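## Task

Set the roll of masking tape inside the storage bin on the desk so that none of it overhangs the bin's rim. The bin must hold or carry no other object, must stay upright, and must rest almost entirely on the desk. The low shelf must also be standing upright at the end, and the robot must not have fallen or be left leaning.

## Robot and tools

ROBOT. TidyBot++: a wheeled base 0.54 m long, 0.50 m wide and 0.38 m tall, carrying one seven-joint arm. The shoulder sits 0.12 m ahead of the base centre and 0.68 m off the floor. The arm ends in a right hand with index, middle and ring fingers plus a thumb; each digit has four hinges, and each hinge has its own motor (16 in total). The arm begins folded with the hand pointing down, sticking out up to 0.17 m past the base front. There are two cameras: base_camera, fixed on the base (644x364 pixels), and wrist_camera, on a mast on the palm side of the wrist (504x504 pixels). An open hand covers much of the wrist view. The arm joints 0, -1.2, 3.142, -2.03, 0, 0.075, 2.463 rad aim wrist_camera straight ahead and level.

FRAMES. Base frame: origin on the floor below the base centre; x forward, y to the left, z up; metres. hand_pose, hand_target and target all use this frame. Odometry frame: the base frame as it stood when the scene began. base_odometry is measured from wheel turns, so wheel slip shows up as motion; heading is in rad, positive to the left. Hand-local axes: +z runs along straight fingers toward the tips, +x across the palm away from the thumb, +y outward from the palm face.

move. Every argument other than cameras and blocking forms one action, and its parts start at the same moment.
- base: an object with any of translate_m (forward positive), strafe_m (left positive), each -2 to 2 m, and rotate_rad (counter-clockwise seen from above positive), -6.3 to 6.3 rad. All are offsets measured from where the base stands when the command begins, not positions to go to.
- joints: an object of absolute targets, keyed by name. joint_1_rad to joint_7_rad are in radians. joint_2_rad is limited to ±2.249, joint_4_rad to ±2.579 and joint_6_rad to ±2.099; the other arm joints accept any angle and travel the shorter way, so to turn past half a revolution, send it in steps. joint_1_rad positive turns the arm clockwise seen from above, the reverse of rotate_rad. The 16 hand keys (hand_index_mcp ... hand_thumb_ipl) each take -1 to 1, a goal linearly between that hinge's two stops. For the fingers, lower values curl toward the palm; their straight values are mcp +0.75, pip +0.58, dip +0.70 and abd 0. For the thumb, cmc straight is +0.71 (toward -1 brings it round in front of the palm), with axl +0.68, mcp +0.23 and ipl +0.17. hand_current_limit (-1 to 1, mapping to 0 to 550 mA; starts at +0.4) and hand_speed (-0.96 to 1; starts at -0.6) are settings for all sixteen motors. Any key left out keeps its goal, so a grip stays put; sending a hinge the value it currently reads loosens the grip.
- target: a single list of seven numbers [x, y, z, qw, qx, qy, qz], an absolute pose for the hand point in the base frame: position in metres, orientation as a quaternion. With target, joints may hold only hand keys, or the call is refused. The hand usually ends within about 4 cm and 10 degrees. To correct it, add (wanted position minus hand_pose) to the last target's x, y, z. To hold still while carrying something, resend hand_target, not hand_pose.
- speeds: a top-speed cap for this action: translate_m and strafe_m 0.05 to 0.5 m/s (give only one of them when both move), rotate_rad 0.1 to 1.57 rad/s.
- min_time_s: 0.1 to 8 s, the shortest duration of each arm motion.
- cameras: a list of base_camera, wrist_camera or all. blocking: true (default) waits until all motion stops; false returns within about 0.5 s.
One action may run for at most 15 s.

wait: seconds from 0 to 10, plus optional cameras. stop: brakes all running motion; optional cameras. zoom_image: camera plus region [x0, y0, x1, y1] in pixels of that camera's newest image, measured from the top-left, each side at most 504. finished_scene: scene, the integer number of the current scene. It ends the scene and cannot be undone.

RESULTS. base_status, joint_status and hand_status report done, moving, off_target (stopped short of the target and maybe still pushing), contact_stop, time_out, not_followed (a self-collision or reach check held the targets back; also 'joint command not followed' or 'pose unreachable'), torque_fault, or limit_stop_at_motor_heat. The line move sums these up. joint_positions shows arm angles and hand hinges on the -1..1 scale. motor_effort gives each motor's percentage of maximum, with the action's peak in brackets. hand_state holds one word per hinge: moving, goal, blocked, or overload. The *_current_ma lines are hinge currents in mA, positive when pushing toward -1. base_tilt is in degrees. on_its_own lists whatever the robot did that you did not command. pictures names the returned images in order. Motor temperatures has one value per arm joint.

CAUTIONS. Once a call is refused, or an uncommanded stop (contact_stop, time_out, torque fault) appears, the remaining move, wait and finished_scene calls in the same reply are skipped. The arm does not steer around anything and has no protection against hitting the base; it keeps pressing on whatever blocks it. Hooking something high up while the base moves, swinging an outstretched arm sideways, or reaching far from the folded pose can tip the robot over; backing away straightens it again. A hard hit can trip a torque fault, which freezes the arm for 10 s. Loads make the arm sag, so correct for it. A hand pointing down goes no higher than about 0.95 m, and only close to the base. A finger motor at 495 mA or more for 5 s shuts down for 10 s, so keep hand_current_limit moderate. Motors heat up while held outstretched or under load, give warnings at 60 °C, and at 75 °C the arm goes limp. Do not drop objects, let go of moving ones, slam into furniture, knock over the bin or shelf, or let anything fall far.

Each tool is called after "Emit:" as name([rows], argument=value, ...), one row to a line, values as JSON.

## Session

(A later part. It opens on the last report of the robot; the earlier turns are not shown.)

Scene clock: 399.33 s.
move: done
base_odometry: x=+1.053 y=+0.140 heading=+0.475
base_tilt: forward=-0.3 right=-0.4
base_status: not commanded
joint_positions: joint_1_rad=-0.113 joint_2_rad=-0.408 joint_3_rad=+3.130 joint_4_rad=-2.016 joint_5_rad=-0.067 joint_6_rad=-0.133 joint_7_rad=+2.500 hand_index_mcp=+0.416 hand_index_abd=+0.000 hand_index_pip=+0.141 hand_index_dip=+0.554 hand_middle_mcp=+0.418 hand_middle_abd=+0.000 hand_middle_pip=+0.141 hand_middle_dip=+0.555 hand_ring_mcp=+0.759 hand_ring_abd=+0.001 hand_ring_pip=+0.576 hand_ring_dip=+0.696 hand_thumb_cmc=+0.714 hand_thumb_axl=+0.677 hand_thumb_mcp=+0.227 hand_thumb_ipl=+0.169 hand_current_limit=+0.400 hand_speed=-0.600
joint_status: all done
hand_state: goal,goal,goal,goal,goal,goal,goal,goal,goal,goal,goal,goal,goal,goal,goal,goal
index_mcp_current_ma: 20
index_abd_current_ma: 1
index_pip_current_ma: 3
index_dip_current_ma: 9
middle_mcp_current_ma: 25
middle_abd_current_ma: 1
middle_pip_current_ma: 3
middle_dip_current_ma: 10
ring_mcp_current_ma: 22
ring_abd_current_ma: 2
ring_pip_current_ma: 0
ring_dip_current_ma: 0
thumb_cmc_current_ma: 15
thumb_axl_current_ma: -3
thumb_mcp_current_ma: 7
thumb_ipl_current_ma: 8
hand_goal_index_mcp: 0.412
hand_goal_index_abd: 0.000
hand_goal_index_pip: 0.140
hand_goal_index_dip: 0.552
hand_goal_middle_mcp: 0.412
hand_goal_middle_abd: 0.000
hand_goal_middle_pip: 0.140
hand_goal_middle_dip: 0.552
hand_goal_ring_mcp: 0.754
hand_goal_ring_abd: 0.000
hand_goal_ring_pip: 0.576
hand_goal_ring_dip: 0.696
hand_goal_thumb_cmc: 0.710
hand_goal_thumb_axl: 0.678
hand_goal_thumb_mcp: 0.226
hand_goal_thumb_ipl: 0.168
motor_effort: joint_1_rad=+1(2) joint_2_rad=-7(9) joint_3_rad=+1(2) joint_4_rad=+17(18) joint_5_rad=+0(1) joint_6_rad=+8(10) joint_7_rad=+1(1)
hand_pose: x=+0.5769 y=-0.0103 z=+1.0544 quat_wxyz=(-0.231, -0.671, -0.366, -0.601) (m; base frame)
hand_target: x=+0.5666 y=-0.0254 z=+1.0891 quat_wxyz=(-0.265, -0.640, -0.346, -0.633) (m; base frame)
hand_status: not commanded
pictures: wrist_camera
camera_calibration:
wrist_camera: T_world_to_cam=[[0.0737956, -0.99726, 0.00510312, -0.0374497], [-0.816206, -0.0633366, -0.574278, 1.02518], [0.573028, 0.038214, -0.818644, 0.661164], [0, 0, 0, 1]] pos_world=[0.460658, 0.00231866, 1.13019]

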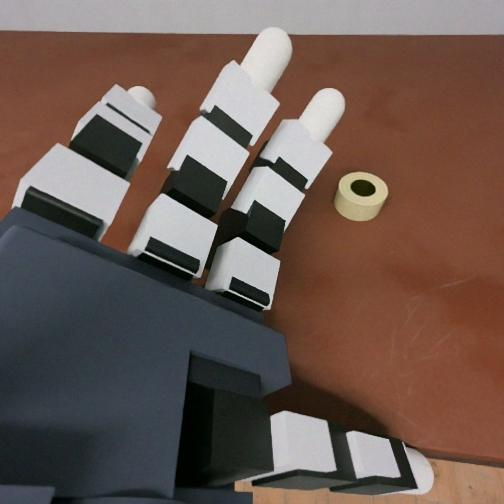

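Emit:
move(base={"translate_m":-0.1}, speeds={"translate_m":0.2})

Emit:
move(target=[0.78, -0.096, 1.12, 0.3492, -0.4551, 0.6499, -0.4987], joints={"hand_thumb_cmc":-0.571}, min_time_s=3, cameras=["wrist_camera"])

Scene clock: 494.87 s.
move: done
base_odometry: x=+0.964 y=+0.094 heading=+0.475
base_tilt: forward=-0.3 right=-0.3
base_status: done
joint_positions: joint_1_rad=-0.112 joint_2_rad=-0.424 joint_3_rad=+3.130 joint_4_rad=-2.017 joint_5_rad=-0.067 joint_6_rad=-0.130 joint_7_rad=+2.500 hand_index_mcp=+0.417 hand_index_abd=+0.000 hand_index_pip=+0.141 hand_index_dip=+0.554 hand_middle_mcp=+0.418 hand_middle_abd=+0.000 hand_middle_pip=+0.141 hand_middle_dip=+0.555 hand_ring_mcp=+0.759 hand_ring_abd=+0.001 hand_ring_pip=+0.576 hand_ring_dip=+0.696 hand_thumb_cmc=+0.714 hand_thumb_axl=+0.677 hand_thumb_mcp=+0.227 hand_thumb_ipl=+0.169 hand_current_limit=+0.400 hand_speed=-0.600
joint_status: not commanded
hand_state: goal,goal,goal,goal,goal,goal,goal,goal,goal,goal,goal,goal,goal,goal,goal,goal
index_mcp_current_ma: 21
index_abd_current_ma: 1
index_pip_current_ma: 3
index_dip_current_ma: 9
middle_mcp_current_ma: 27
middle_abd_current_ma: 1
middle_pip_current_ma: 3
middle_dip_current_ma: 10
ring_mcp_current_ma: 22
ring_abd_current_ma: 2
ring_pip_current_ma: 0
ring_dip_current_ma: 0
thumb_cmc_current_ma: 17
thumb_axl_current_ma: -3
thumb_mcp_current_ma: 5
thumb_ipl_current_ma: 8
hand_goal_index_mcp: 0.412
hand_goal_index_abd: 0.000
hand_goal_index_pip: 0.140
hand_goal_index_dip: 0.552
hand_goal_middle_mcp: 0.412
hand_goal_middle_abd: 0.000
hand_goal_middle_pip: 0.140
hand_goal_middle_dip: 0.552
hand_goal_ring_mcp: 0.754
hand_goal_ring_abd: 0.000
hand_goal_ring_pip: 0.576
hand_goal_ring_dip: 0.696
hand_goal_thumb_cmc: 0.710
hand_goal_thumb_axl: 0.678
hand_goal_thumb_mcp: 0.226
hand_goal_thumb_ipl: 0.168
motor_effort: joint_1_rad=+1(1) joint_2_rad=-6(11) joint_3_rad=+1(2) joint_4_rad=+17(18) joint_5_rad=+1(1) joint_6_rad=+9(9) joint_7_rad=+0(1)
hand_pose: x=+0.5711 y=-0.0117 z=+1.0620 quat_wxyz=(-0.234, -0.666, -0.363, -0.608) (m; base frame)
hand_target: x=+0.5666 y=-0.0254 z=+1.0891 quat_wxyz=(-0.265, -0.640, -0.346, -0.633) (m; base frame)
hand_status: not commanded
pictures: none

Scene clock: 498.53 s.
move: done
base_odometry: x=+0.964 y=+0.094 heading=+0.475
base_tilt: forward=-0.2 right=-0.3
base_status: not commanded
joint_positions: joint_1_rad=+0.306 joint_2_rad=+0.517 joint_3_rad=+2.027 joint_4_rad=-0.407 joint_5_rad=-1.776 joint_6_rad=+1.097 joint_7_rad=+2.704 hand_index_mcp=+0.406 hand_index_abd=+0.000 hand_index_pip=+0.141 hand_index_dip=+0.554 hand_middle_mcp=+0.405 hand_middle_abd=+0.000 hand_middle_pip=+0.141 hand_middle_dip=+0.555 hand_ring_mcp=+0.747 hand_ring_abd=+0.001 hand_ring_pip=+0.576 hand_ring_dip=+0.696 hand_thumb_cmc=-0.568 hand_thumb_axl=+0.677 hand_thumb_mcp=+0.227 hand_thumb_ipl=+0.169 hand_current_limit=+0.400 hand_speed=-0.600
joint_status: all done
hand_state: goal,goal,goal,goal,goal,goal,goal,goal,goal,goal,goal,goal,goal,goal,goal,goal
index_mcp_current_ma: -25
index_abd_current_ma: 1
index_pip_current_ma: 3
index_dip_current_ma: 9
middle_mcp_current_ma: -32
middle_abd_current_ma: 1
middle_pip_current_ma: 3
middle_dip_current_ma: 10
ring_mcp_current_ma: -32
ring_abd_current_ma: 2
ring_pip_current_ma: 0
ring_dip_current_ma: 0
thumb_cmc_current_ma: 9
thumb_axl_current_ma: -3
thumb_mcp_current_ma: 5
thumb_ipl_current_ma: 8
hand_goal_index_mcp: 0.412
hand_goal_index_abd: 0.000
hand_goal_index_pip: 0.140
hand_goal_index_dip: 0.552
hand_goal_middle_mcp: 0.412
hand_goal_middle_abd: 0.000
hand_goal_middle_pip: 0.140
hand_goal_middle_dip: 0.552
hand_goal_ring_mcp: 0.754
hand_goal_ring_abd: 0.000
hand_goal_ring_pip: 0.576
hand_goal_ring_dip: 0.696
hand_goal_thumb_cmc: -0.570
hand_goal_thumb_axl: 0.678
hand_goal_thumb_mcp: 0.226
hand_goal_thumb_ipl: 0.168
motor_effort: joint_1_rad=+1(2) joint_2_rad=-29(31) joint_3_rad=-1(3) joint_4_rad=+9(19) joint_5_rad=+4(6) joint_6_rad=-8(10) joint_7_rad=+0(2)
hand_pose: x=+0.7920 y=-0.1024 z=+1.1446 quat_wxyz=(+0.356, -0.436, +0.624, -0.541) (m; base frame)
hand_target: x=+0.7800 y=-0.0960 z=+1.1200 quat_wxyz=(+0.349, -0.455, +0.650, -0.499) (m; base frame)
hand_status: done (0.028 m and 6.1 deg from the pose sent, 0.233 m and 146.4 deg at the start)
pictures: wrist_camera
camera_calibration:
wrist_camera: T_world_to_cam=[[0.123857, 0.753298, -0.645911, 0.739166], [-0.404982, 0.632619, 0.660138, -0.420581], [0.905897, 0.17982, 0.383427, -1.00975], [0, 0, 0, 1]] pos_world=[0.652851, -0.109171, 1.14224]

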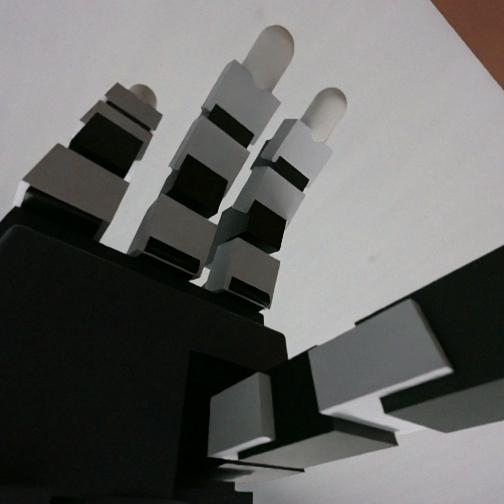

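Emit:
move(target=[0.768, -0.09, 1.03, 0.3351, -0.4786, 0.6648, -0.4655], min_time_s=2, cameras=["wrist_camera"])

Scene clock: 527.60 s.
move: done
base_odometry: x=+0.964 y=+0.094 heading=+0.475
base_tilt: forward=-0.2 right=-0.3
base_status: not commanded
joint_positions: joint_1_rad=+0.490 joint_2_rad=+0.396 joint_3_rad=+2.340 joint_4_rad=-0.853 joint_5_rad=-2.243 joint_6_rad=+0.998 joint_7_rad=+2.647 hand_index_mcp=+0.406 hand_index_abd=+0.000 hand_index_pip=+0.141 hand_index_dip=+0.554 hand_middle_mcp=+0.405 hand_middle_abd=+0.000 hand_middle_pip=+0.141 hand_middle_dip=+0.555 hand_ring_mcp=+0.747 hand_ring_abd=+0.001 hand_ring_pip=+0.576 hand_ring_dip=+0.696 hand_thumb_cmc=-0.568 hand_thumb_axl=+0.677 hand_thumb_mcp=+0.226 hand_thumb_ipl=+0.169 hand_current_limit=+0.400 hand_speed=-0.600
joint_status: not commanded
hand_state: goal,goal,goal,goal,goal,goal,goal,goal,goal,goal,goal,goal,goal,goal,goal,goal
index_mcp_current_ma: -25
index_abd_current_ma: 1
index_pip_current_ma: 3
index_dip_current_ma: 9
middle_mcp_current_ma: -32
middle_abd_current_ma: 1
middle_pip_current_ma: 3
middle_dip_current_ma: 10
ring_mcp_current_ma: -32
ring_abd_current_ma: 2
ring_pip_current_ma: 0
ring_dip_current_ma: 0
thumb_cmc_current_ma: 9
thumb_axl_current_ma: -3
thumb_mcp_current_ma: 1
thumb_ipl_current_ma: 8
hand_goal_index_mcp: 0.412
hand_goal_index_abd: 0.000
hand_goal_index_pip: 0.140
hand_goal_index_dip: 0.552
hand_goal_middle_mcp: 0.412
hand_goal_middle_abd: 0.000
hand_goal_middle_pip: 0.140
hand_goal_middle_dip: 0.552
hand_goal_ring_mcp: 0.754
hand_goal_ring_abd: 0.000
hand_goal_ring_pip: 0.576
hand_goal_ring_dip: 0.696
hand_goal_thumb_cmc: -0.570
hand_goal_thumb_axl: 0.678
hand_goal_thumb_mcp: 0.226
hand_goal_thumb_ipl: 0.168
motor_effort: joint_1_rad=+1(1) joint_2_rad=-27(30) joint_3_rad=-3(4) joint_4_rad=+14(15) joint_5_rad=+5(5) joint_6_rad=-6(8) joint_7_rad=+0(1)
hand_pose: x=+0.7620 y=-0.1137 z=+0.9957 quat_wxyz=(+0.275, -0.501, +0.677, -0.464) (m; base frame)
hand_target: x=+0.7680 y=-0.0900 z=+1.0300 quat_wxyz=(+0.335, -0.479, +0.665, -0.466) (m; base frame)
hand_status: done (0.042 m and 7.5 deg from the pose sent, 0.118 m and 11.2 deg at the start)
pictures: wrist_camera
camera_calibration:
wrist_camera: T_world_to_cam=[[-0.0554649, 0.777427, -0.626523, 0.775257], [-0.206014, 0.605076, 0.769052, -0.590429], [0.976976, 0.171728, 0.1266, -0.722747], [0, 0, 0, 1]] pos_world=[0.62747, -0.121336, 1.03129]

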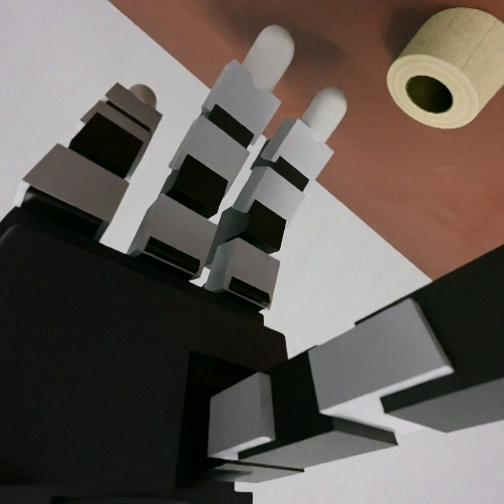

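Emit:
move(target=[0.78, -0.085, 1.01, 0.3492, -0.4551, 0.6499, -0.4987], min_time_s=2, cameras=["wrist_camera"])

Scene clock: 547.07 s.
move: done
base_odometry: x=+0.964 y=+0.094 heading=+0.475
base_tilt: forward=-0.2 right=-0.3
base_status: not commanded
joint_positions: joint_1_rad=+0.393 joint_2_rad=+0.313 joint_3_rad=+2.608 joint_4_rad=-1.061 joint_5_rad=-2.244 joint_6_rad=+0.771 joint_7_rad=+2.472 hand_index_mcp=+0.406 hand_index_abd=+0.000 hand_index_pip=+0.141 hand_index_dip=+0.554 hand_middle_mcp=+0.405 hand_middle_abd=+0.000 hand_middle_pip=+0.141 hand_middle_dip=+0.555 hand_ring_mcp=+0.747 hand_ring_abd=+0.001 hand_ring_pip=+0.576 hand_ring_dip=+0.696 hand_thumb_cmc=-0.568 hand_thumb_axl=+0.677 hand_thumb_mcp=+0.226 hand_thumb_ipl=+0.169 hand_current_limit=+0.400 hand_speed=-0.600
joint_status: not commanded
hand_state: goal,goal,goal,goal,goal,goal,goal,goal,goal,goal,goal,goal,goal,goal,goal,goal
index_mcp_current_ma: -25
index_abd_current_ma: 1
index_pip_current_ma: 3
index_dip_current_ma: 9
middle_mcp_current_ma: -32
middle_abd_current_ma: 1
middle_pip_current_ma: 3
middle_dip_current_ma: 10
ring_mcp_current_ma: -32
ring_abd_current_ma: 2
ring_pip_current_ma: 0
ring_dip_current_ma: 0
thumb_cmc_current_ma: 9
thumb_axl_current_ma: -3
thumb_mcp_current_ma: 1
thumb_ipl_current_ma: 8
hand_goal_index_mcp: 0.412
hand_goal_index_abd: 0.000
hand_goal_index_pip: 0.140
hand_goal_index_dip: 0.552
hand_goal_middle_mcp: 0.412
hand_goal_middle_abd: 0.000
hand_goal_middle_pip: 0.140
hand_goal_middle_dip: 0.552
hand_goal_ring_mcp: 0.754
hand_goal_ring_abd: 0.000
hand_goal_ring_pip: 0.576
hand_goal_ring_dip: 0.696
hand_goal_thumb_cmc: -0.570
hand_goal_thumb_axl: 0.678
hand_goal_thumb_mcp: 0.226
hand_goal_thumb_ipl: 0.168
motor_effort: joint_1_rad=+1(1) joint_2_rad=-27(28) joint_3_rad=-1(3) joint_4_rad=+16(16) joint_5_rad=+5(5) joint_6_rad=-6(7) joint_7_rad=+1(1)
hand_pose: x=+0.7741 y=-0.1191 z=+0.9746 quat_wxyz=(+0.285, -0.471, +0.668, -0.501) (m; base frame)
hand_target: x=+0.7800 y=-0.0850 z=+1.0100 quat_wxyz=(+0.349, -0.455, +0.650, -0.499) (m; base frame)
hand_status: done (0.050 m and 7.8 deg from the pose sent, 0.037 m and 11.2 deg at the start)
pictures: wrist_camera
camera_calibration:
wrist_camera: T_world_to_cam=[[0.0308512, 0.756926, -0.652772, 0.723247], [-0.243039, 0.639163, 0.729659, -0.497371], [0.969526, 0.136138, 0.203681, -0.804667], [0, 0, 0, 1]] pos_world=[0.636951, -0.119997, 0.998923]

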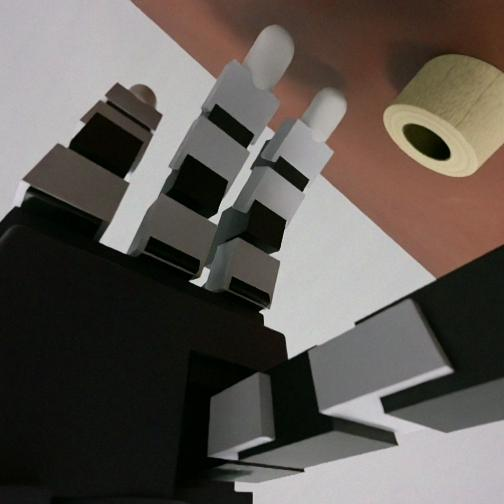

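Emit:
move(target=[0.793, -0.052, 1.015, 0.4003, -0.4315, 0.6396, -0.4944], min_time_s=2, cameras=["wrist_camera"])

Scene clock: 599.53 s.
move: done
base_odometry: x=+0.964 y=+0.094 heading=+0.475
base_tilt: forward=-0.2 right=-0.3
base_status: not commanded
joint_positions: joint_1_rad=+0.314 joint_2_rad=+0.285 joint_3_rad=+2.695 joint_4_rad=-1.139 joint_5_rad=-2.244 joint_6_rad=+0.647 joint_7_rad=+2.293 hand_index_mcp=+0.406 hand_index_abd=+0.000 hand_index_pip=+0.141 hand_index_dip=+0.554 hand_middle_mcp=+0.405 hand_middle_abd=+0.000 hand_middle_pip=+0.141 hand_middle_dip=+0.555 hand_ring_mcp=+0.747 hand_ring_abd=+0.001 hand_ring_pip=+0.576 hand_ring_dip=+0.696 hand_thumb_cmc=-0.568 hand_thumb_axl=+0.677 hand_thumb_mcp=+0.226 hand_thumb_ipl=+0.169 hand_current_limit=+0.400 hand_speed=-0.600
joint_status: not commanded
hand_state: goal,goal,goal,goal,goal,goal,goal,goal,goal,goal,goal,goal,goal,goal,goal,goal
index_mcp_current_ma: -25
index_abd_current_ma: 1
index_pip_current_ma: 3
index_dip_current_ma: 9
middle_mcp_current_ma: -32
middle_abd_current_ma: 1
middle_pip_current_ma: 3
middle_dip_current_ma: 10
ring_mcp_current_ma: -32
ring_abd_current_ma: 2
ring_pip_current_ma: 0
ring_dip_current_ma: 0
thumb_cmc_current_ma: 7
thumb_axl_current_ma: -3
thumb_mcp_current_ma: 1
thumb_ipl_current_ma: 8
hand_goal_index_mcp: 0.412
hand_goal_index_abd: 0.000
hand_goal_index_pip: 0.140
hand_goal_index_dip: 0.552
hand_goal_middle_mcp: 0.412
hand_goal_middle_abd: 0.000
hand_goal_middle_pip: 0.140
hand_goal_middle_dip: 0.552
hand_goal_ring_mcp: 0.754
hand_goal_ring_abd: 0.000
hand_goal_ring_pip: 0.576
hand_goal_ring_dip: 0.696
hand_goal_thumb_cmc: -0.570
hand_goal_thumb_axl: 0.678
hand_goal_thumb_mcp: 0.226
hand_goal_thumb_ipl: 0.168
motor_effort: joint_1_rad=+1(1) joint_2_rad=-26(27) joint_3_rad=-1(2) joint_4_rad=+17(17) joint_5_rad=+4(5) joint_6_rad=-6(7) joint_7_rad=+0(1)
hand_pose: x=+0.7916 y=-0.0740 z=+0.9741 quat_wxyz=(+0.351, -0.441, +0.670, -0.483) (m; base frame)
hand_target: x=+0.7930 y=-0.0520 z=+1.0150 quat_wxyz=(+0.400, -0.432, +0.640, -0.494) (m; base frame)
hand_status: done (0.047 m and 6.9 deg from the pose sent, 0.081 m and 14.4 deg at the start)
pictures: wrist_camera
camera_calibration:
wrist_camera: T_world_to_cam=[[0.0632626, 0.822784, -0.564822, 0.581766], [-0.337784, 0.550206, 0.763659, -0.486333], [0.939095, 0.142477, 0.312731, -0.909325], [0, 0, 0, 1]] pos_world=[0.652863, -0.0815267, 0.984361]

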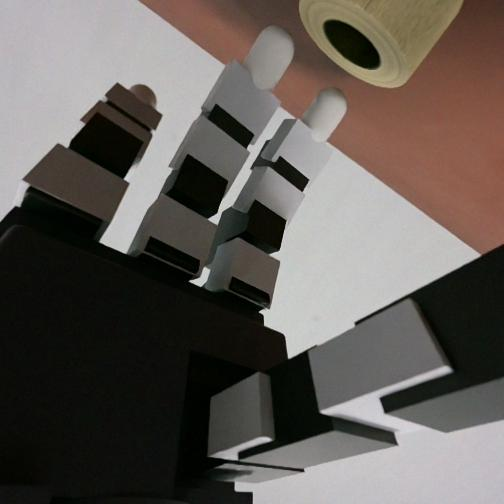

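Emit:
move(target=[0.788, -0.068, 1.015, 0.4003, -0.4315, 0.6396, -0.4944], min_time_s=2, cameras=["wrist_camera"])

Scene clock: 625.87 s.
move: done
base_odometry: x=+0.964 y=+0.094 heading=+0.475
base_tilt: forward=-0.2 right=-0.3
base_status: not commanded
joint_positions: joint_1_rad=+0.347 joint_2_rad=+0.274 joint_3_rad=+2.695 joint_4_rad=-1.154 joint_5_rad=-2.244 joint_6_rad=+0.617 joint_7_rad=+2.292 hand_index_mcp=+0.406 hand_index_abd=+0.000 hand_index_pip=+0.141 hand_index_dip=+0.554 hand_middle_mcp=+0.405 hand_middle_abd=+0.000 hand_middle_pip=+0.141 hand_middle_dip=+0.555 hand_ring_mcp=+0.747 hand_ring_abd=+0.001 hand_ring_pip=+0.576 hand_ring_dip=+0.696 hand_thumb_cmc=-0.568 hand_thumb_axl=+0.677 hand_thumb_mcp=+0.226 hand_thumb_ipl=+0.169 hand_current_limit=+0.400 hand_speed=-0.600
joint_status: not commanded
hand_state: goal,goal,goal,goal,goal,goal,goal,goal,goal,goal,goal,goal,goal,goal,goal,goal
index_mcp_current_ma: -25
index_abd_current_ma: 1
index_pip_current_ma: 3
index_dip_current_ma: 9
middle_mcp_current_ma: -32
middle_abd_current_ma: 1
middle_pip_current_ma: 3
middle_dip_current_ma: 10
ring_mcp_current_ma: -32
ring_abd_current_ma: 2
ring_pip_current_ma: 0
ring_dip_current_ma: 0
thumb_cmc_current_ma: 6
thumb_axl_current_ma: -3
thumb_mcp_current_ma: 1
thumb_ipl_current_ma: 8
hand_goal_index_mcp: 0.412
hand_goal_index_abd: 0.000
hand_goal_index_pip: 0.140
hand_goal_index_dip: 0.552
hand_goal_middle_mcp: 0.412
hand_goal_middle_abd: 0.000
hand_goal_middle_pip: 0.140
hand_goal_middle_dip: 0.552
hand_goal_ring_mcp: 0.754
hand_goal_ring_abd: 0.000
hand_goal_ring_pip: 0.576
hand_goal_ring_dip: 0.696
hand_goal_thumb_cmc: -0.570
hand_goal_thumb_axl: 0.678
hand_goal_thumb_mcp: 0.226
hand_goal_thumb_ipl: 0.168
motor_effort: joint_1_rad=+1(1) joint_2_rad=-26(27) joint_3_rad=-1(1) joint_4_rad=+16(17) joint_5_rad=+4(5) joint_6_rad=-5(6) joint_7_rad=+0(1)
hand_pose: x=+0.7894 y=-0.0892 z=+0.9791 quat_wxyz=(+0.353, -0.435, +0.668, -0.491) (m; base frame)
hand_target: x=+0.7880 y=-0.0680 z=+1.0150 quat_wxyz=(+0.400, -0.432, +0.640, -0.494) (m; base frame)
hand_status: done (0.042 m and 6.4 deg from the pose sent, 0.042 m and 6.9 deg at the start)
pictures: wrist_camera
camera_calibration:
wrist_camera: T_world_to_cam=[[0.0823086, 0.81839, -0.568738, 0.585758], [-0.345547, 0.558709, 0.75395, -0.466158], [0.934785, 0.134469, 0.328779, -0.919636], [0, 0, 0, 1]] pos_world=[0.65037, -0.0952689, 0.98696]

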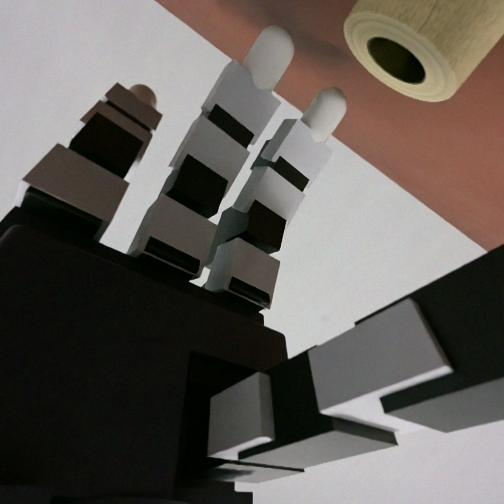

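Emit:
move(target=[0.788, -0.068, 1.005, 0.4003, -0.4315, 0.6396, -0.4944], min_time_s=1.5, cameras=["wrist_camera"])

Scene clock: 643.00 s.
move: done
base_odometry: x=+0.964 y=+0.094 heading=+0.475
base_tilt: forward=-0.2 right=-0.3
base_status: not commanded
joint_positions: joint_1_rad=+0.347 joint_2_rad=+0.267 joint_3_rad=+2.701 joint_4_rad=-1.193 joint_5_rad=-2.244 joint_6_rad=+0.587 joint_7_rad=+2.292 hand_index_mcp=+0.406 hand_index_abd=+0.000 hand_index_pip=+0.141 hand_index_dip=+0.554 hand_middle_mcp=+0.405 hand_middle_abd=+0.000 hand_middle_pip=+0.141 hand_middle_dip=+0.555 hand_ring_mcp=+0.747 hand_ring_abd=+0.001 hand_ring_pip=+0.576 hand_ring_dip=+0.696 hand_thumb_cmc=-0.568 hand_thumb_axl=+0.677 hand_thumb_mcp=+0.226 hand_thumb_ipl=+0.169 hand_current_limit=+0.400 hand_speed=-0.600
joint_status: not commanded
hand_state: goal,goal,goal,goal,goal,goal,goal,goal,goal,goal,goal,goal,goal,goal,goal,goal
index_mcp_current_ma: -25
index_abd_current_ma: 1
index_pip_current_ma: 3
index_dip_current_ma: 9
middle_mcp_current_ma: -32
middle_abd_current_ma: 1
middle_pip_current_ma: 3
middle_dip_current_ma: 10
ring_mcp_current_ma: -32
ring_abd_current_ma: 2
ring_pip_current_ma: 0
ring_dip_current_ma: 0
thumb_cmc_current_ma: 6
thumb_axl_current_ma: -3
thumb_mcp_current_ma: 1
thumb_ipl_current_ma: 8
hand_goal_index_mcp: 0.412
hand_goal_index_abd: 0.000
hand_goal_index_pip: 0.140
hand_goal_index_dip: 0.552
hand_goal_middle_mcp: 0.412
hand_goal_middle_abd: 0.000
hand_goal_middle_pip: 0.140
hand_goal_middle_dip: 0.552
hand_goal_ring_mcp: 0.754
hand_goal_ring_abd: 0.000
hand_goal_ring_pip: 0.576
hand_goal_ring_dip: 0.696
hand_goal_thumb_cmc: -0.570
hand_goal_thumb_axl: 0.678
hand_goal_thumb_mcp: 0.226
hand_goal_thumb_ipl: 0.168
motor_effort: joint_1_rad=+1(1) joint_2_rad=-26(27) joint_3_rad=-1(1) joint_4_rad=+16(17) joint_5_rad=+4(4) joint_6_rad=-6(6) joint_7_rad=+1(1)
hand_pose: x=+0.7877 y=-0.0850 z=+0.9674 quat_wxyz=(+0.352, -0.445, +0.663, -0.488) (m; base frame)
hand_target: x=+0.7880 y=-0.0680 z=+1.0050 quat_wxyz=(+0.400, -0.432, +0.640, -0.494) (m; base frame)
hand_status: done (0.041 m and 6.4 deg from the pose sent, 0.034 m and 6.4 deg at the start)
pictures: wrist_camera
camera_calibration:
wrist_camera: T_world_to_cam=[[0.0604375, 0.814604, -0.576861, 0.600501], [-0.34759, 0.558921, 0.752854, -0.457607], [0.935697, 0.15501, 0.316928, -0.902298], [0, 0, 0, 1]] pos_world=[0.648925, -0.0935388, 0.97688]

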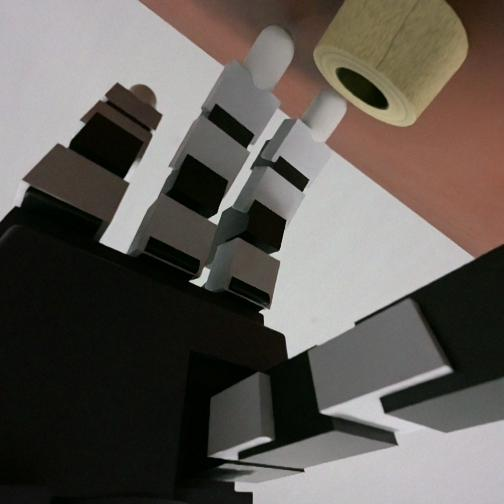

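Emit:
move(joints={"hand_thumb_mcp":-0.056,"hand_current_limit":0.0}, cameras=["wrist_camera"])

Emit:
move(joints={"hand_index_pip":-0.1,"hand_middle_pip":-0.1,"hand_index_mcp":0.3,"hand_middle_mcp":0.3}, cameras=["wrist_camera"])

Scene clock: 675.83 s.
move: done
base_odometry: x=+0.964 y=+0.094 heading=+0.475
base_tilt: forward=-0.3 right=-0.3
base_status: not commanded
joint_positions: joint_1_rad=+0.347 joint_2_rad=+0.266 joint_3_rad=+2.701 joint_4_rad=-1.193 joint_5_rad=-2.244 joint_6_rad=+0.587 joint_7_rad=+2.292 hand_index_mcp=+0.406 hand_index_abd=+0.000 hand_index_pip=+0.141 hand_index_dip=+0.554 hand_middle_mcp=+0.405 hand_middle_abd=+0.000 hand_middle_pip=+0.141 hand_middle_dip=+0.555 hand_ring_mcp=+0.747 hand_ring_abd=+0.001 hand_ring_pip=+0.576 hand_ring_dip=+0.696 hand_thumb_cmc=-0.568 hand_thumb_axl=+0.677 hand_thumb_mcp=-0.053 hand_thumb_ipl=+0.169 hand_current_limit=+0.000 hand_speed=-0.600
joint_status: all done
hand_state: goal,goal,goal,goal,goal,goal,goal,goal,goal,goal,goal,goal,goal,goal,goal,goal
index_mcp_current_ma: -25
index_abd_current_ma: 1
index_pip_current_ma: 3
index_dip_current_ma: 9
middle_mcp_current_ma: -32
middle_abd_current_ma: 1
middle_pip_current_ma: 3
middle_dip_current_ma: 10
ring_mcp_current_ma: -32
ring_abd_current_ma: 2
ring_pip_current_ma: 0
ring_dip_current_ma: 0
thumb_cmc_current_ma: 6
thumb_axl_current_ma: -3
thumb_mcp_current_ma: 16
thumb_ipl_current_ma: 8
hand_goal_index_mcp: 0.412
hand_goal_index_abd: 0.000
hand_goal_index_pip: 0.140
hand_goal_index_dip: 0.552
hand_goal_middle_mcp: 0.412
hand_goal_middle_abd: 0.000
hand_goal_middle_pip: 0.140
hand_goal_middle_dip: 0.552
hand_goal_ring_mcp: 0.754
hand_goal_ring_abd: 0.000
hand_goal_ring_pip: 0.576
hand_goal_ring_dip: 0.696
hand_goal_thumb_cmc: -0.570
hand_goal_thumb_axl: 0.678
hand_goal_thumb_mcp: -0.056
hand_goal_thumb_ipl: 0.168
motor_effort: joint_1_rad=+1(1) joint_2_rad=-25(26) joint_3_rad=-1(1) joint_4_rad=+16(17) joint_5_rad=+4(4) joint_6_rad=-6(6) joint_7_rad=+0(0)
hand_pose: x=+0.7877 y=-0.0849 z=+0.9675 quat_wxyz=(+0.352, -0.445, +0.663, -0.488) (m; base frame)
hand_target: x=+0.7880 y=-0.0680 z=+1.0050 quat_wxyz=(+0.400, -0.432, +0.640, -0.494) (m; base frame)
hand_status: not commanded
pictures: wrist_camera
camera_calibration:
wrist_camera: T_world_to_cam=[[0.0604044, 0.814575, -0.576905, 0.600563], [-0.347833, 0.558911, 0.752748, -0.457347], [0.935608, 0.155198, 0.317097, -0.902387], [0, 0, 0, 1]] pos_world=[0.648924, -0.0935395, 0.976879]

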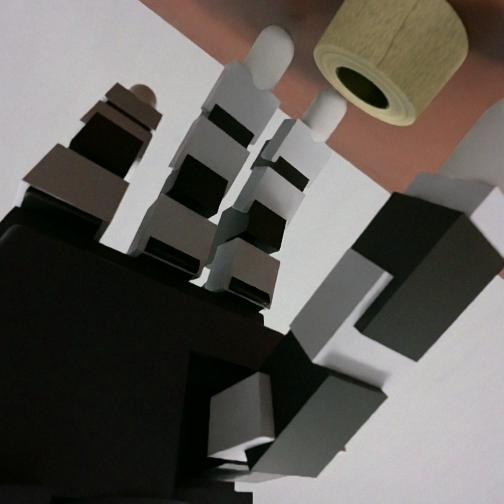

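Scene clock: 676.50 s.
move: done
base_odometry: x=+0.964 y=+0.094 heading=+0.475
base_tilt: forward=-0.2 right=-0.3
base_status: not commanded
joint_positions: joint_1_rad=+0.347 joint_2_rad=+0.265 joint_3_rad=+2.701 joint_4_rad=-1.194 joint_5_rad=-2.244 joint_6_rad=+0.584 joint_7_rad=+2.292 hand_index_mcp=+0.297 hand_index_abd=+0.000 hand_index_pip=-0.097 hand_index_dip=+0.554 hand_middle_mcp=+0.297 hand_middle_abd=+0.000 hand_middle_pip=-0.098 hand_middle_dip=+0.555 hand_ring_mcp=+0.747 hand_ring_abd=+0.001 hand_ring_pip=+0.576 hand_ring_dip=+0.696 hand_thumb_cmc=-0.568 hand_thumb_axl=+0.677 hand_thumb_mcp=-0.053 hand_thumb_ipl=+0.169 hand_current_limit=+0.000 hand_speed=-0.600
joint_status: all done
hand_state: goal,goal,goal,goal,goal,goal,goal,goal,goal,goal,goal,goal,goal,goal,goal,goal
index_mcp_current_ma: -14
index_abd_current_ma: 1
index_pip_current_ma: 13
index_dip_current_ma: 9
middle_mcp_current_ma: -14
middle_abd_current_ma: 1
middle_pip_current_ma: 10
middle_dip_current_ma: 13
ring_mcp_current_ma: -33
ring_abd_current_ma: 2
ring_pip_current_ma: -1
ring_dip_current_ma: 0
thumb_cmc_current_ma: 6
thumb_axl_current_ma: -3
thumb_mcp_current_ma: 16
thumb_ipl_current_ma: 8
hand_goal_index_mcp: 0.300
hand_goal_index_abd: 0.000
hand_goal_index_pip: -0.100
hand_goal_index_dip: 0.552
hand_goal_middle_mcp: 0.300
hand_goal_middle_abd: 0.000
hand_goal_middle_pip: -0.100
hand_goal_middle_dip: 0.552
hand_goal_ring_mcp: 0.754
hand_goal_ring_abd: 0.000
hand_goal_ring_pip: 0.576
hand_goal_ring_dip: 0.696
hand_goal_thumb_cmc: -0.570
hand_goal_thumb_axl: 0.678
hand_goal_thumb_mcp: -0.056
hand_goal_thumb_ipl: 0.168
motor_effort: joint_1_rad=+1(1) joint_2_rad=-26(26) joint_3_rad=-1(1) joint_4_rad=+16(17) joint_5_rad=+4(4) joint_6_rad=-5(6) joint_7_rad=+0(1)
hand_pose: x=+0.7876 y=-0.0844 z=+0.9685 quat_wxyz=(+0.353, -0.445, +0.662, -0.488) (m; base frame)
hand_target: x=+0.7880 y=-0.0680 z=+1.0050 quat_wxyz=(+0.400, -0.432, +0.640, -0.494) (m; base frame)
hand_status: not commanded
pictures: wrist_camera
camera_calibration:
wrist_camera: T_world_to_cam=[[0.0603981, 0.814188, -0.577451, 0.601229], [-0.350807, 0.558917, 0.751363, -0.454781], [0.934498, 0.157193, 0.319381, -0.903873], [0, 0, 0, 1]] pos_world=[0.648814, -0.0932464, 0.977565]

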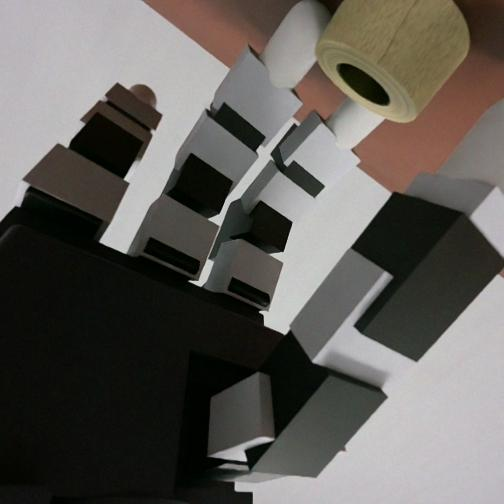

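Emit:
move(joints={"hand_index_pip":-0.2,"hand_middle_pip":-0.2,"hand_index_mcp":0.21,"hand_middle_mcp":0.21}, cameras=["wrist_camera"])

Emit:
move(joints={"hand_index_pip":-0.26,"hand_middle_pip":-0.26,"hand_index_mcp":0.13,"hand_middle_mcp":0.13}, cameras=["wrist_camera"])

Scene clock: 693.37 s.
move: done
base_odometry: x=+0.964 y=+0.094 heading=+0.475
base_tilt: forward=-0.2 right=-0.3
base_status: not commanded
joint_positions: joint_1_rad=+0.347 joint_2_rad=+0.265 joint_3_rad=+2.702 joint_4_rad=-1.194 joint_5_rad=-2.244 joint_6_rad=+0.584 joint_7_rad=+2.292 hand_index_mcp=+0.208 hand_index_abd=+0.000 hand_index_pip=-0.196 hand_index_dip=+0.554 hand_middle_mcp=+0.208 hand_middle_abd=+0.000 hand_middle_pip=-0.197 hand_middle_dip=+0.555 hand_ring_mcp=+0.747 hand_ring_abd=+0.001 hand_ring_pip=+0.576 hand_ring_dip=+0.696 hand_thumb_cmc=-0.568 hand_thumb_axl=+0.677 hand_thumb_mcp=-0.053 hand_thumb_ipl=+0.169 hand_current_limit=+0.000 hand_speed=-0.600
joint_status: all done
hand_state: goal,goal,goal,goal,goal,goal,goal,goal,goal,goal,goal,goal,goal,goal,goal,goal
index_mcp_current_ma: -8
index_abd_current_ma: 1
index_pip_current_ma: 18
index_dip_current_ma: 9
middle_mcp_current_ma: -10
middle_abd_current_ma: 1
middle_pip_current_ma: 14
middle_dip_current_ma: 12
ring_mcp_current_ma: -33
ring_abd_current_ma: 2
ring_pip_current_ma: -1
ring_dip_current_ma: 0
thumb_cmc_current_ma: 6
thumb_axl_current_ma: -3
thumb_mcp_current_ma: 16
thumb_ipl_current_ma: 8
hand_goal_index_mcp: 0.210
hand_goal_index_abd: 0.000
hand_goal_index_pip: -0.200
hand_goal_index_dip: 0.552
hand_goal_middle_mcp: 0.210
hand_goal_middle_abd: 0.000
hand_goal_middle_pip: -0.200
hand_goal_middle_dip: 0.552
hand_goal_ring_mcp: 0.754
hand_goal_ring_abd: 0.000
hand_goal_ring_pip: 0.576
hand_goal_ring_dip: 0.696
hand_goal_thumb_cmc: -0.570
hand_goal_thumb_axl: 0.678
hand_goal_thumb_mcp: -0.056
hand_goal_thumb_ipl: 0.168
motor_effort: joint_1_rad=+1(1) joint_2_rad=-26(26) joint_3_rad=+0(1) joint_4_rad=+16(17) joint_5_rad=+4(4) joint_6_rad=-5(6) joint_7_rad=+0(1)
hand_pose: x=+0.7876 y=-0.0844 z=+0.9685 quat_wxyz=(+0.353, -0.445, +0.662, -0.488) (m; base frame)
hand_target: x=+0.7880 y=-0.0680 z=+1.0050 quat_wxyz=(+0.400, -0.432, +0.640, -0.494) (m; base frame)
hand_status: not commanded
pictures: wrist_camera
camera_calibration:
wrist_camera: T_world_to_cam=[[0.0603491, 0.814144, -0.577519, 0.601323], [-0.350887, 0.55895, 0.751301, -0.454664], [0.934471, 0.157304, 0.319405, -0.903868], [0, 0, 0, 1]] pos_world=[0.648814, -0.0932466, 0.977564]

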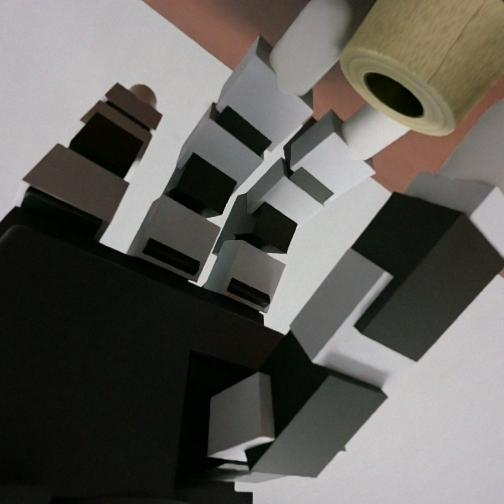

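Scene clock: 693.87 s.
move: done
base_odometry: x=+0.964 y=+0.094 heading=+0.475
base_tilt: forward=-0.2 right=-0.3
base_status: not commanded
joint_positions: joint_1_rad=+0.347 joint_2_rad=+0.265 joint_3_rad=+2.702 joint_4_rad=-1.194 joint_5_rad=-2.244 joint_6_rad=+0.584 joint_7_rad=+2.292 hand_index_mcp=+0.136 hand_index_abd=+0.000 hand_index_pip=-0.249 hand_index_dip=+0.554 hand_middle_mcp=+0.137 hand_middle_abd=+0.000 hand_middle_pip=-0.251 hand_middle_dip=+0.555 hand_ring_mcp=+0.747 hand_ring_abd=+0.001 hand_ring_pip=+0.576 hand_ring_dip=+0.696 hand_thumb_cmc=-0.568 hand_thumb_axl=+0.677 hand_thumb_mcp=-0.050 hand_thumb_ipl=+0.170 hand_current_limit=+0.000 hand_speed=-0.600
joint_status: all done
hand_state: goal,goal,goal,goal,goal,goal,goal,goal,goal,goal,goal,goal,goal,goal,goal,goal
index_mcp_current_ma: 25
index_abd_current_ma: 1
index_pip_current_ma: 46
index_dip_current_ma: 9
middle_mcp_current_ma: 31
middle_abd_current_ma: 0
middle_pip_current_ma: 39
middle_dip_current_ma: 12
ring_mcp_current_ma: -33
ring_abd_current_ma: 2
ring_pip_current_ma: -1
ring_dip_current_ma: 0
thumb_cmc_current_ma: 7
thumb_axl_current_ma: -3
thumb_mcp_current_ma: 34
thumb_ipl_current_ma: 12
hand_goal_index_mcp: 0.130
hand_goal_index_abd: 0.000
hand_goal_index_pip: -0.260
hand_goal_index_dip: 0.552
hand_goal_middle_mcp: 0.130
hand_goal_middle_abd: 0.000
hand_goal_middle_pip: -0.260
hand_goal_middle_dip: 0.552
hand_goal_ring_mcp: 0.754
hand_goal_ring_abd: 0.000
hand_goal_ring_pip: 0.576
hand_goal_ring_dip: 0.696
hand_goal_thumb_cmc: -0.570
hand_goal_thumb_axl: 0.678
hand_goal_thumb_mcp: -0.056
hand_goal_thumb_ipl: 0.168
motor_effort: joint_1_rad=+1(1) joint_2_rad=-26(26) joint_3_rad=-1(1) joint_4_rad=+16(17) joint_5_rad=+3(4) joint_6_rad=-6(6) joint_7_rad=+0(1)
hand_pose: x=+0.7876 y=-0.0844 z=+0.9685 quat_wxyz=(+0.353, -0.445, +0.662, -0.488) (m; base frame)
hand_target: x=+0.7880 y=-0.0680 z=+1.0050 quat_wxyz=(+0.400, -0.432, +0.640, -0.494) (m; base frame)
hand_status: not commanded
pictures: wrist_camera
camera_calibration:
wrist_camera: T_world_to_cam=[[0.0603463, 0.814148, -0.577513, 0.601313], [-0.350888, 0.558944, 0.751305, -0.454634], [0.934471, 0.157304, 0.319405, -0.903962], [0, 0, 0, 1]] pos_world=[0.648914, -0.0932467, 0.977564]

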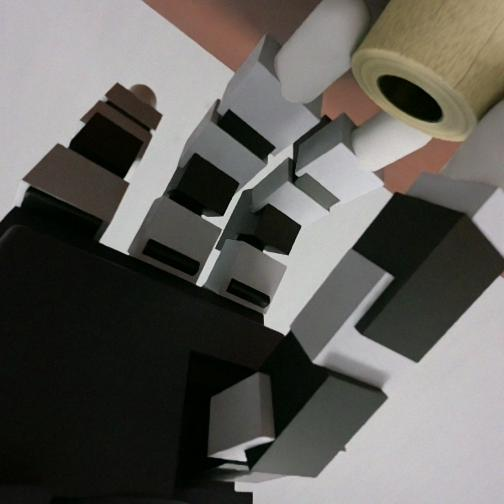

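Emit:
move(joints={"hand_index_pip":-0.34,"hand_middle_pip":-0.34,"hand_index_mcp":0.03,"hand_middle_mcp":0.03,"hand_thumb_mcp":-0.12}, cameras=["wrist_camera"])

Emit:
move(target=[0.788, -0.068, 1.075, 0.4003, -0.4315, 0.6396, -0.4944], min_time_s=2, cameras=["wrist_camera"])

Scene clock: 708.70 s.
move: off_target
base_odometry: x=+0.964 y=+0.094 heading=+0.475
base_tilt: forward=-0.2 right=-0.3
base_status: not commanded
joint_positions: joint_1_rad=+0.347 joint_2_rad=+0.264 joint_3_rad=+2.702 joint_4_rad=-1.194 joint_5_rad=-2.244 joint_6_rad=+0.584 joint_7_rad=+2.292 hand_index_mcp=+0.127 hand_index_abd=+0.000 hand_index_pip=-0.282 hand_index_dip=+0.560 hand_middle_mcp=+0.129 hand_middle_abd=-0.005 hand_middle_pip=-0.306 hand_middle_dip=+0.559 hand_ring_mcp=+0.747 hand_ring_abd=+0.001 hand_ring_pip=+0.576 hand_ring_dip=+0.696 hand_thumb_cmc=-0.557 hand_thumb_axl=+0.679 hand_thumb_mcp=-0.049 hand_thumb_ipl=+0.187 hand_current_limit=+0.000 hand_speed=-0.600
joint_status: hand_index_mcp off_target (ended at +0.127, target +0.030); hand_index_pip off_target (ended at -0.282, target -0.340); hand_middle_mcp off_target (ended at +0.129, target +0.030); hand_middle_pip off_target (ended at -0.306, target -0.340); hand_thumb_mcp off_target (ended at -0.049, target -0.120)
hand_state: blocked,goal,blocked,goal,blocked,goal,blocked,goal,goal,goal,goal,goal,goal,goal,blocked,goal
index_mcp_current_ma: 275
index_abd_current_ma: 1
index_pip_current_ma: 272
index_dip_current_ma: 34
middle_mcp_current_ma: 275
middle_abd_current_ma: -19
middle_pip_current_ma: 157
middle_dip_current_ma: 30
ring_mcp_current_ma: -33
ring_abd_current_ma: 2
ring_pip_current_ma: -1
ring_dip_current_ma: 0
thumb_cmc_current_ma: 58
thumb_axl_current_ma: 7
thumb_mcp_current_ma: 275
thumb_ipl_current_ma: 112
hand_goal_index_mcp: 0.030
hand_goal_index_abd: 0.000
hand_goal_index_pip: -0.340
hand_goal_index_dip: 0.552
hand_goal_middle_mcp: 0.030
hand_goal_middle_abd: 0.000
hand_goal_middle_pip: -0.340
hand_goal_middle_dip: 0.552
hand_goal_ring_mcp: 0.754
hand_goal_ring_abd: 0.000
hand_goal_ring_pip: 0.576
hand_goal_ring_dip: 0.696
hand_goal_thumb_cmc: -0.570
hand_goal_thumb_axl: 0.678
hand_goal_thumb_mcp: -0.120
hand_goal_thumb_ipl: 0.168
motor_effort: joint_1_rad=+1(1) joint_2_rad=-26(26) joint_3_rad=-1(1) joint_4_rad=+15(16) joint_5_rad=+4(4) joint_6_rad=-5(6) joint_7_rad=+0(1)
hand_pose: x=+0.7873 y=-0.0845 z=+0.9689 quat_wxyz=(+0.353, -0.445, +0.662, -0.489) (m; base frame)
hand_target: x=+0.7880 y=-0.0680 z=+1.0050 quat_wxyz=(+0.400, -0.432, +0.640, -0.494) (m; base frame)
hand_status: not commanded
pictures: wrist_camera
camera_calibration:
wrist_camera: T_world_to_cam=[[0.0608855, 0.813899, -0.577807, 0.601555], [-0.351177, 0.559337, 0.750877, -0.454339], [0.934327, 0.157195, 0.319878, -0.904172], [0, 0, 0, 1]] pos_world=[0.648614, -0.0933449, 0.97796]

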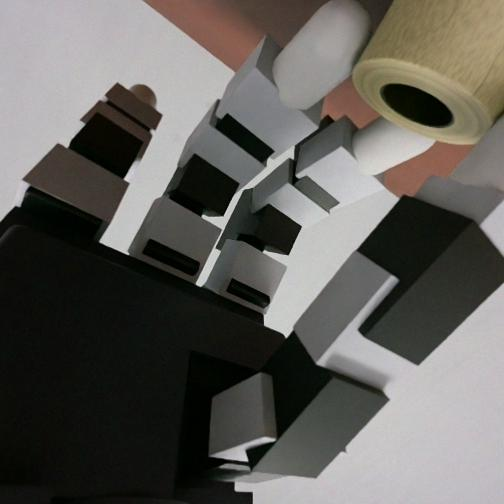

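Scene clock: 711.00 s.
move: done
base_odometry: x=+0.964 y=+0.094 heading=+0.475
base_tilt: forward=-0.3 right=-0.3
base_status: not commanded
joint_positions: joint_1_rad=+0.433 joint_2_rad=+0.296 joint_3_rad=+2.463 joint_4_rad=-0.927 joint_5_rad=-2.244 joint_6_rad=+0.665 joint_7_rad=+2.415 hand_index_mcp=+0.127 hand_index_abd=+0.000 hand_index_pip=-0.285 hand_index_dip=+0.560 hand_middle_mcp=+0.126 hand_middle_abd=-0.006 hand_middle_pip=-0.306 hand_middle_dip=+0.559 hand_ring_mcp=+0.747 hand_ring_abd=+0.001 hand_ring_pip=+0.576 hand_ring_dip=+0.696 hand_thumb_cmc=-0.556 hand_thumb_axl=+0.680 hand_thumb_mcp=-0.047 hand_thumb_ipl=+0.187 hand_current_limit=+0.000 hand_speed=-0.600
joint_status: not commanded
hand_state: blocked,goal,blocked,goal,blocked,goal,blocked,goal,goal,goal,goal,goal,goal,goal,blocked,goal
index_mcp_current_ma: 275
index_abd_current_ma: 1
index_pip_current_ma: 256
index_dip_current_ma: 34
middle_mcp_current_ma: 275
middle_abd_current_ma: -20
middle_pip_current_ma: 156
middle_dip_current_ma: 30
ring_mcp_current_ma: -33
ring_abd_current_ma: 2
ring_pip_current_ma: -1
ring_dip_current_ma: 0
thumb_cmc_current_ma: 62
thumb_axl_current_ma: 8
thumb_mcp_current_ma: 275
thumb_ipl_current_ma: 114
hand_goal_index_mcp: 0.030
hand_goal_index_abd: 0.000
hand_goal_index_pip: -0.340
hand_goal_index_dip: 0.552
hand_goal_middle_mcp: 0.030
hand_goal_middle_abd: 0.000
hand_goal_middle_pip: -0.340
hand_goal_middle_dip: 0.552
hand_goal_ring_mcp: 0.754
hand_goal_ring_abd: 0.000
hand_goal_ring_pip: 0.576
hand_goal_ring_dip: 0.696
hand_goal_thumb_cmc: -0.570
hand_goal_thumb_axl: 0.678
hand_goal_thumb_mcp: -0.120
hand_goal_thumb_ipl: 0.168
motor_effort: joint_1_rad=+1(1) joint_2_rad=-25(27) joint_3_rad=-1(2) joint_4_rad=+16(17) joint_5_rad=+4(4) joint_6_rad=-6(8) joint_7_rad=+1(1)
hand_pose: x=+0.7951 y=-0.0551 z=+1.0905 quat_wxyz=(+0.424, -0.429, +0.616, -0.507) (m; base frame)
hand_target: x=+0.7880 y=-0.0680 z=+1.0750 quat_wxyz=(+0.400, -0.432, +0.640, -0.494) (m; base frame)
hand_status: done (0.021 m and 4.2 deg from the pose sent, 0.107 m and 6.2 deg at the start)
pictures: wrist_camera
camera_calibration:
wrist_camera: T_world_to_cam=[[0.0897672, 0.823097, -0.560762, 0.606275], [-0.507809, 0.522178, 0.685172, -0.365248], [0.85678, 0.223254, 0.46485, -1.04763], [0, 0, 0, 1]] pos_world=[0.657687, -0.0744112, 1.07722]

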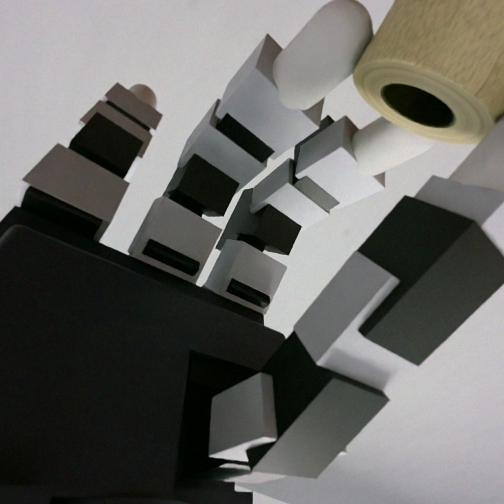

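Emit:
move(base={"translate_m":-0.7}, speeds={"translate_m":0.3})

Emit:
move(base={"rotate_rad":3.14}, speeds={"rotate_rad":0.9}, cameras=["all"])

Scene clock: 750.47 s.
move: done
base_odometry: x=+0.342 y=-0.227 heading=+0.476
base_tilt: forward=-0.3 right=-0.3
base_status: done
joint_positions: joint_1_rad=+0.435 joint_2_rad=+0.311 joint_3_rad=+2.462 joint_4_rad=-0.925 joint_5_rad=-2.244 joint_6_rad=+0.667 joint_7_rad=+2.415 hand_index_mcp=+0.126 hand_index_abd=+0.000 hand_index_pip=-0.286 hand_index_dip=+0.560 hand_middle_mcp=+0.123 hand_middle_abd=-0.006 hand_middle_pip=-0.306 hand_middle_dip=+0.559 hand_ring_mcp=+0.747 hand_ring_abd=+0.001 hand_ring_pip=+0.576 hand_ring_dip=+0.696 hand_thumb_cmc=-0.555 hand_thumb_axl=+0.680 hand_thumb_mcp=-0.045 hand_thumb_ipl=+0.187 hand_current_limit=+0.000 hand_speed=-0.600
joint_status: not commanded
hand_state: blocked,goal,blocked,goal,blocked,goal,blocked,goal,goal,goal,goal,goal,goal,goal,blocked,goal
index_mcp_current_ma: 275
index_abd_current_ma: 1
index_pip_current_ma: 251
index_dip_current_ma: 34
middle_mcp_current_ma: 275
middle_abd_current_ma: -21
middle_pip_current_ma: 156
middle_dip_current_ma: 30
ring_mcp_current_ma: -33
ring_abd_current_ma: 2
ring_pip_current_ma: -1
ring_dip_current_ma: 0
thumb_cmc_current_ma: 65
thumb_axl_current_ma: 9
thumb_mcp_current_ma: 275
thumb_ipl_current_ma: 114
hand_goal_index_mcp: 0.030
hand_goal_index_abd: 0.000
hand_goal_index_pip: -0.340
hand_goal_index_dip: 0.552
hand_goal_middle_mcp: 0.030
hand_goal_middle_abd: 0.000
hand_goal_middle_pip: -0.340
hand_goal_middle_dip: 0.552
hand_goal_ring_mcp: 0.754
hand_goal_ring_abd: 0.000
hand_goal_ring_pip: 0.576
hand_goal_ring_dip: 0.696
hand_goal_thumb_cmc: -0.570
hand_goal_thumb_axl: 0.678
hand_goal_thumb_mcp: -0.120
hand_goal_thumb_ipl: 0.168
motor_effort: joint_1_rad=+1(2) joint_2_rad=-26(28) joint_3_rad=-2(3) joint_4_rad=+16(16) joint_5_rad=+3(4) joint_6_rad=-7(8) joint_7_rad=+0(1)
hand_pose: x=+0.8003 y=-0.0594 z=+1.0813 quat_wxyz=(+0.421, -0.430, +0.621, -0.503) (m; base frame)
hand_target: x=+0.7880 y=-0.0680 z=+1.0750 quat_wxyz=(+0.400, -0.432, +0.640, -0.494) (m; base frame)
hand_status: not commanded
pictures: none

Scene clock: 755.03 s.
move: done
base_odometry: x=+0.342 y=-0.227 heading=-2.669
base_tilt: forward=-0.3 right=-0.3
base_status: done
joint_positions: joint_1_rad=+0.442 joint_2_rad=+0.311 joint_3_rad=+2.450 joint_4_rad=-0.924 joint_5_rad=-2.244 joint_6_rad=+0.670 joint_7_rad=+2.416 hand_index_mcp=+0.126 hand_index_abd=+0.000 hand_index_pip=-0.286 hand_index_dip=+0.560 hand_middle_mcp=+0.122 hand_middle_abd=-0.006 hand_middle_pip=-0.306 hand_middle_dip=+0.559 hand_ring_mcp=+0.747 hand_ring_abd=+0.001 hand_ring_pip=+0.576 hand_ring_dip=+0.696 hand_thumb_cmc=-0.555 hand_thumb_axl=+0.680 hand_thumb_mcp=-0.045 hand_thumb_ipl=+0.187 hand_current_limit=+0.000 hand_speed=-0.600
joint_status: not commanded
hand_state: blocked,goal,blocked,goal,blocked,goal,blocked,goal,goal,goal,goal,goal,goal,goal,blocked,goal
index_mcp_current_ma: 275
index_abd_current_ma: 1
index_pip_current_ma: 251
index_dip_current_ma: 34
middle_mcp_current_ma: 275
middle_abd_current_ma: -22
middle_pip_current_ma: 156
middle_dip_current_ma: 30
ring_mcp_current_ma: -33
ring_abd_current_ma: 2
ring_pip_current_ma: -1
ring_dip_current_ma: 0
thumb_cmc_current_ma: 69
thumb_axl_current_ma: 10
thumb_mcp_current_ma: 275
thumb_ipl_current_ma: 114
hand_goal_index_mcp: 0.030
hand_goal_index_abd: 0.000
hand_goal_index_pip: -0.340
hand_goal_index_dip: 0.552
hand_goal_middle_mcp: 0.030
hand_goal_middle_abd: 0.000
hand_goal_middle_pip: -0.340
hand_goal_middle_dip: 0.552
hand_goal_ring_mcp: 0.754
hand_goal_ring_abd: 0.000
hand_goal_ring_pip: 0.576
hand_goal_ring_dip: 0.696
hand_goal_thumb_cmc: -0.570
hand_goal_thumb_axl: 0.678
hand_goal_thumb_mcp: -0.120
hand_goal_thumb_ipl: 0.168
motor_effort: joint_1_rad=+1(4) joint_2_rad=-26(28) joint_3_rad=-1(4) joint_4_rad=+15(16) joint_5_rad=+3(5) joint_6_rad=-7(8) joint_7_rad=+0(1)
hand_pose: x=+0.7995 y=-0.0580 z=+1.0816 quat_wxyz=(+0.422, -0.430, +0.621, -0.501) (m; base frame)
hand_target: x=+0.7880 y=-0.0680 z=+1.0750 quat_wxyz=(+0.400, -0.432, +0.640, -0.494) (m; base frame)
hand_status: not commanded
pictures: base_camera, wrist_camera
camera_calibration:
wrist_camera: T_world_to_cam=[[0.081649, 0.828758, -0.553618, 0.602386], [-0.49774, 0.51515, 0.697765, -0.377412], [0.863475, 0.218586, 0.454567, -1.04119], [0, 0, 0, 1]] pos_world=[0.662, -0.0772201, 1.07013]

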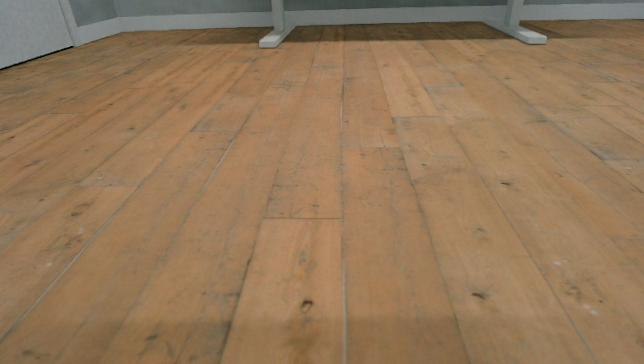

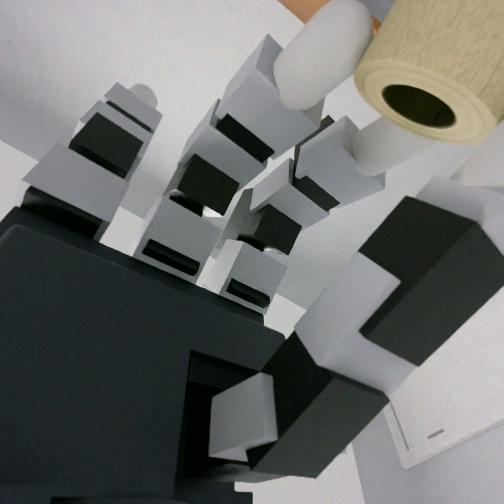

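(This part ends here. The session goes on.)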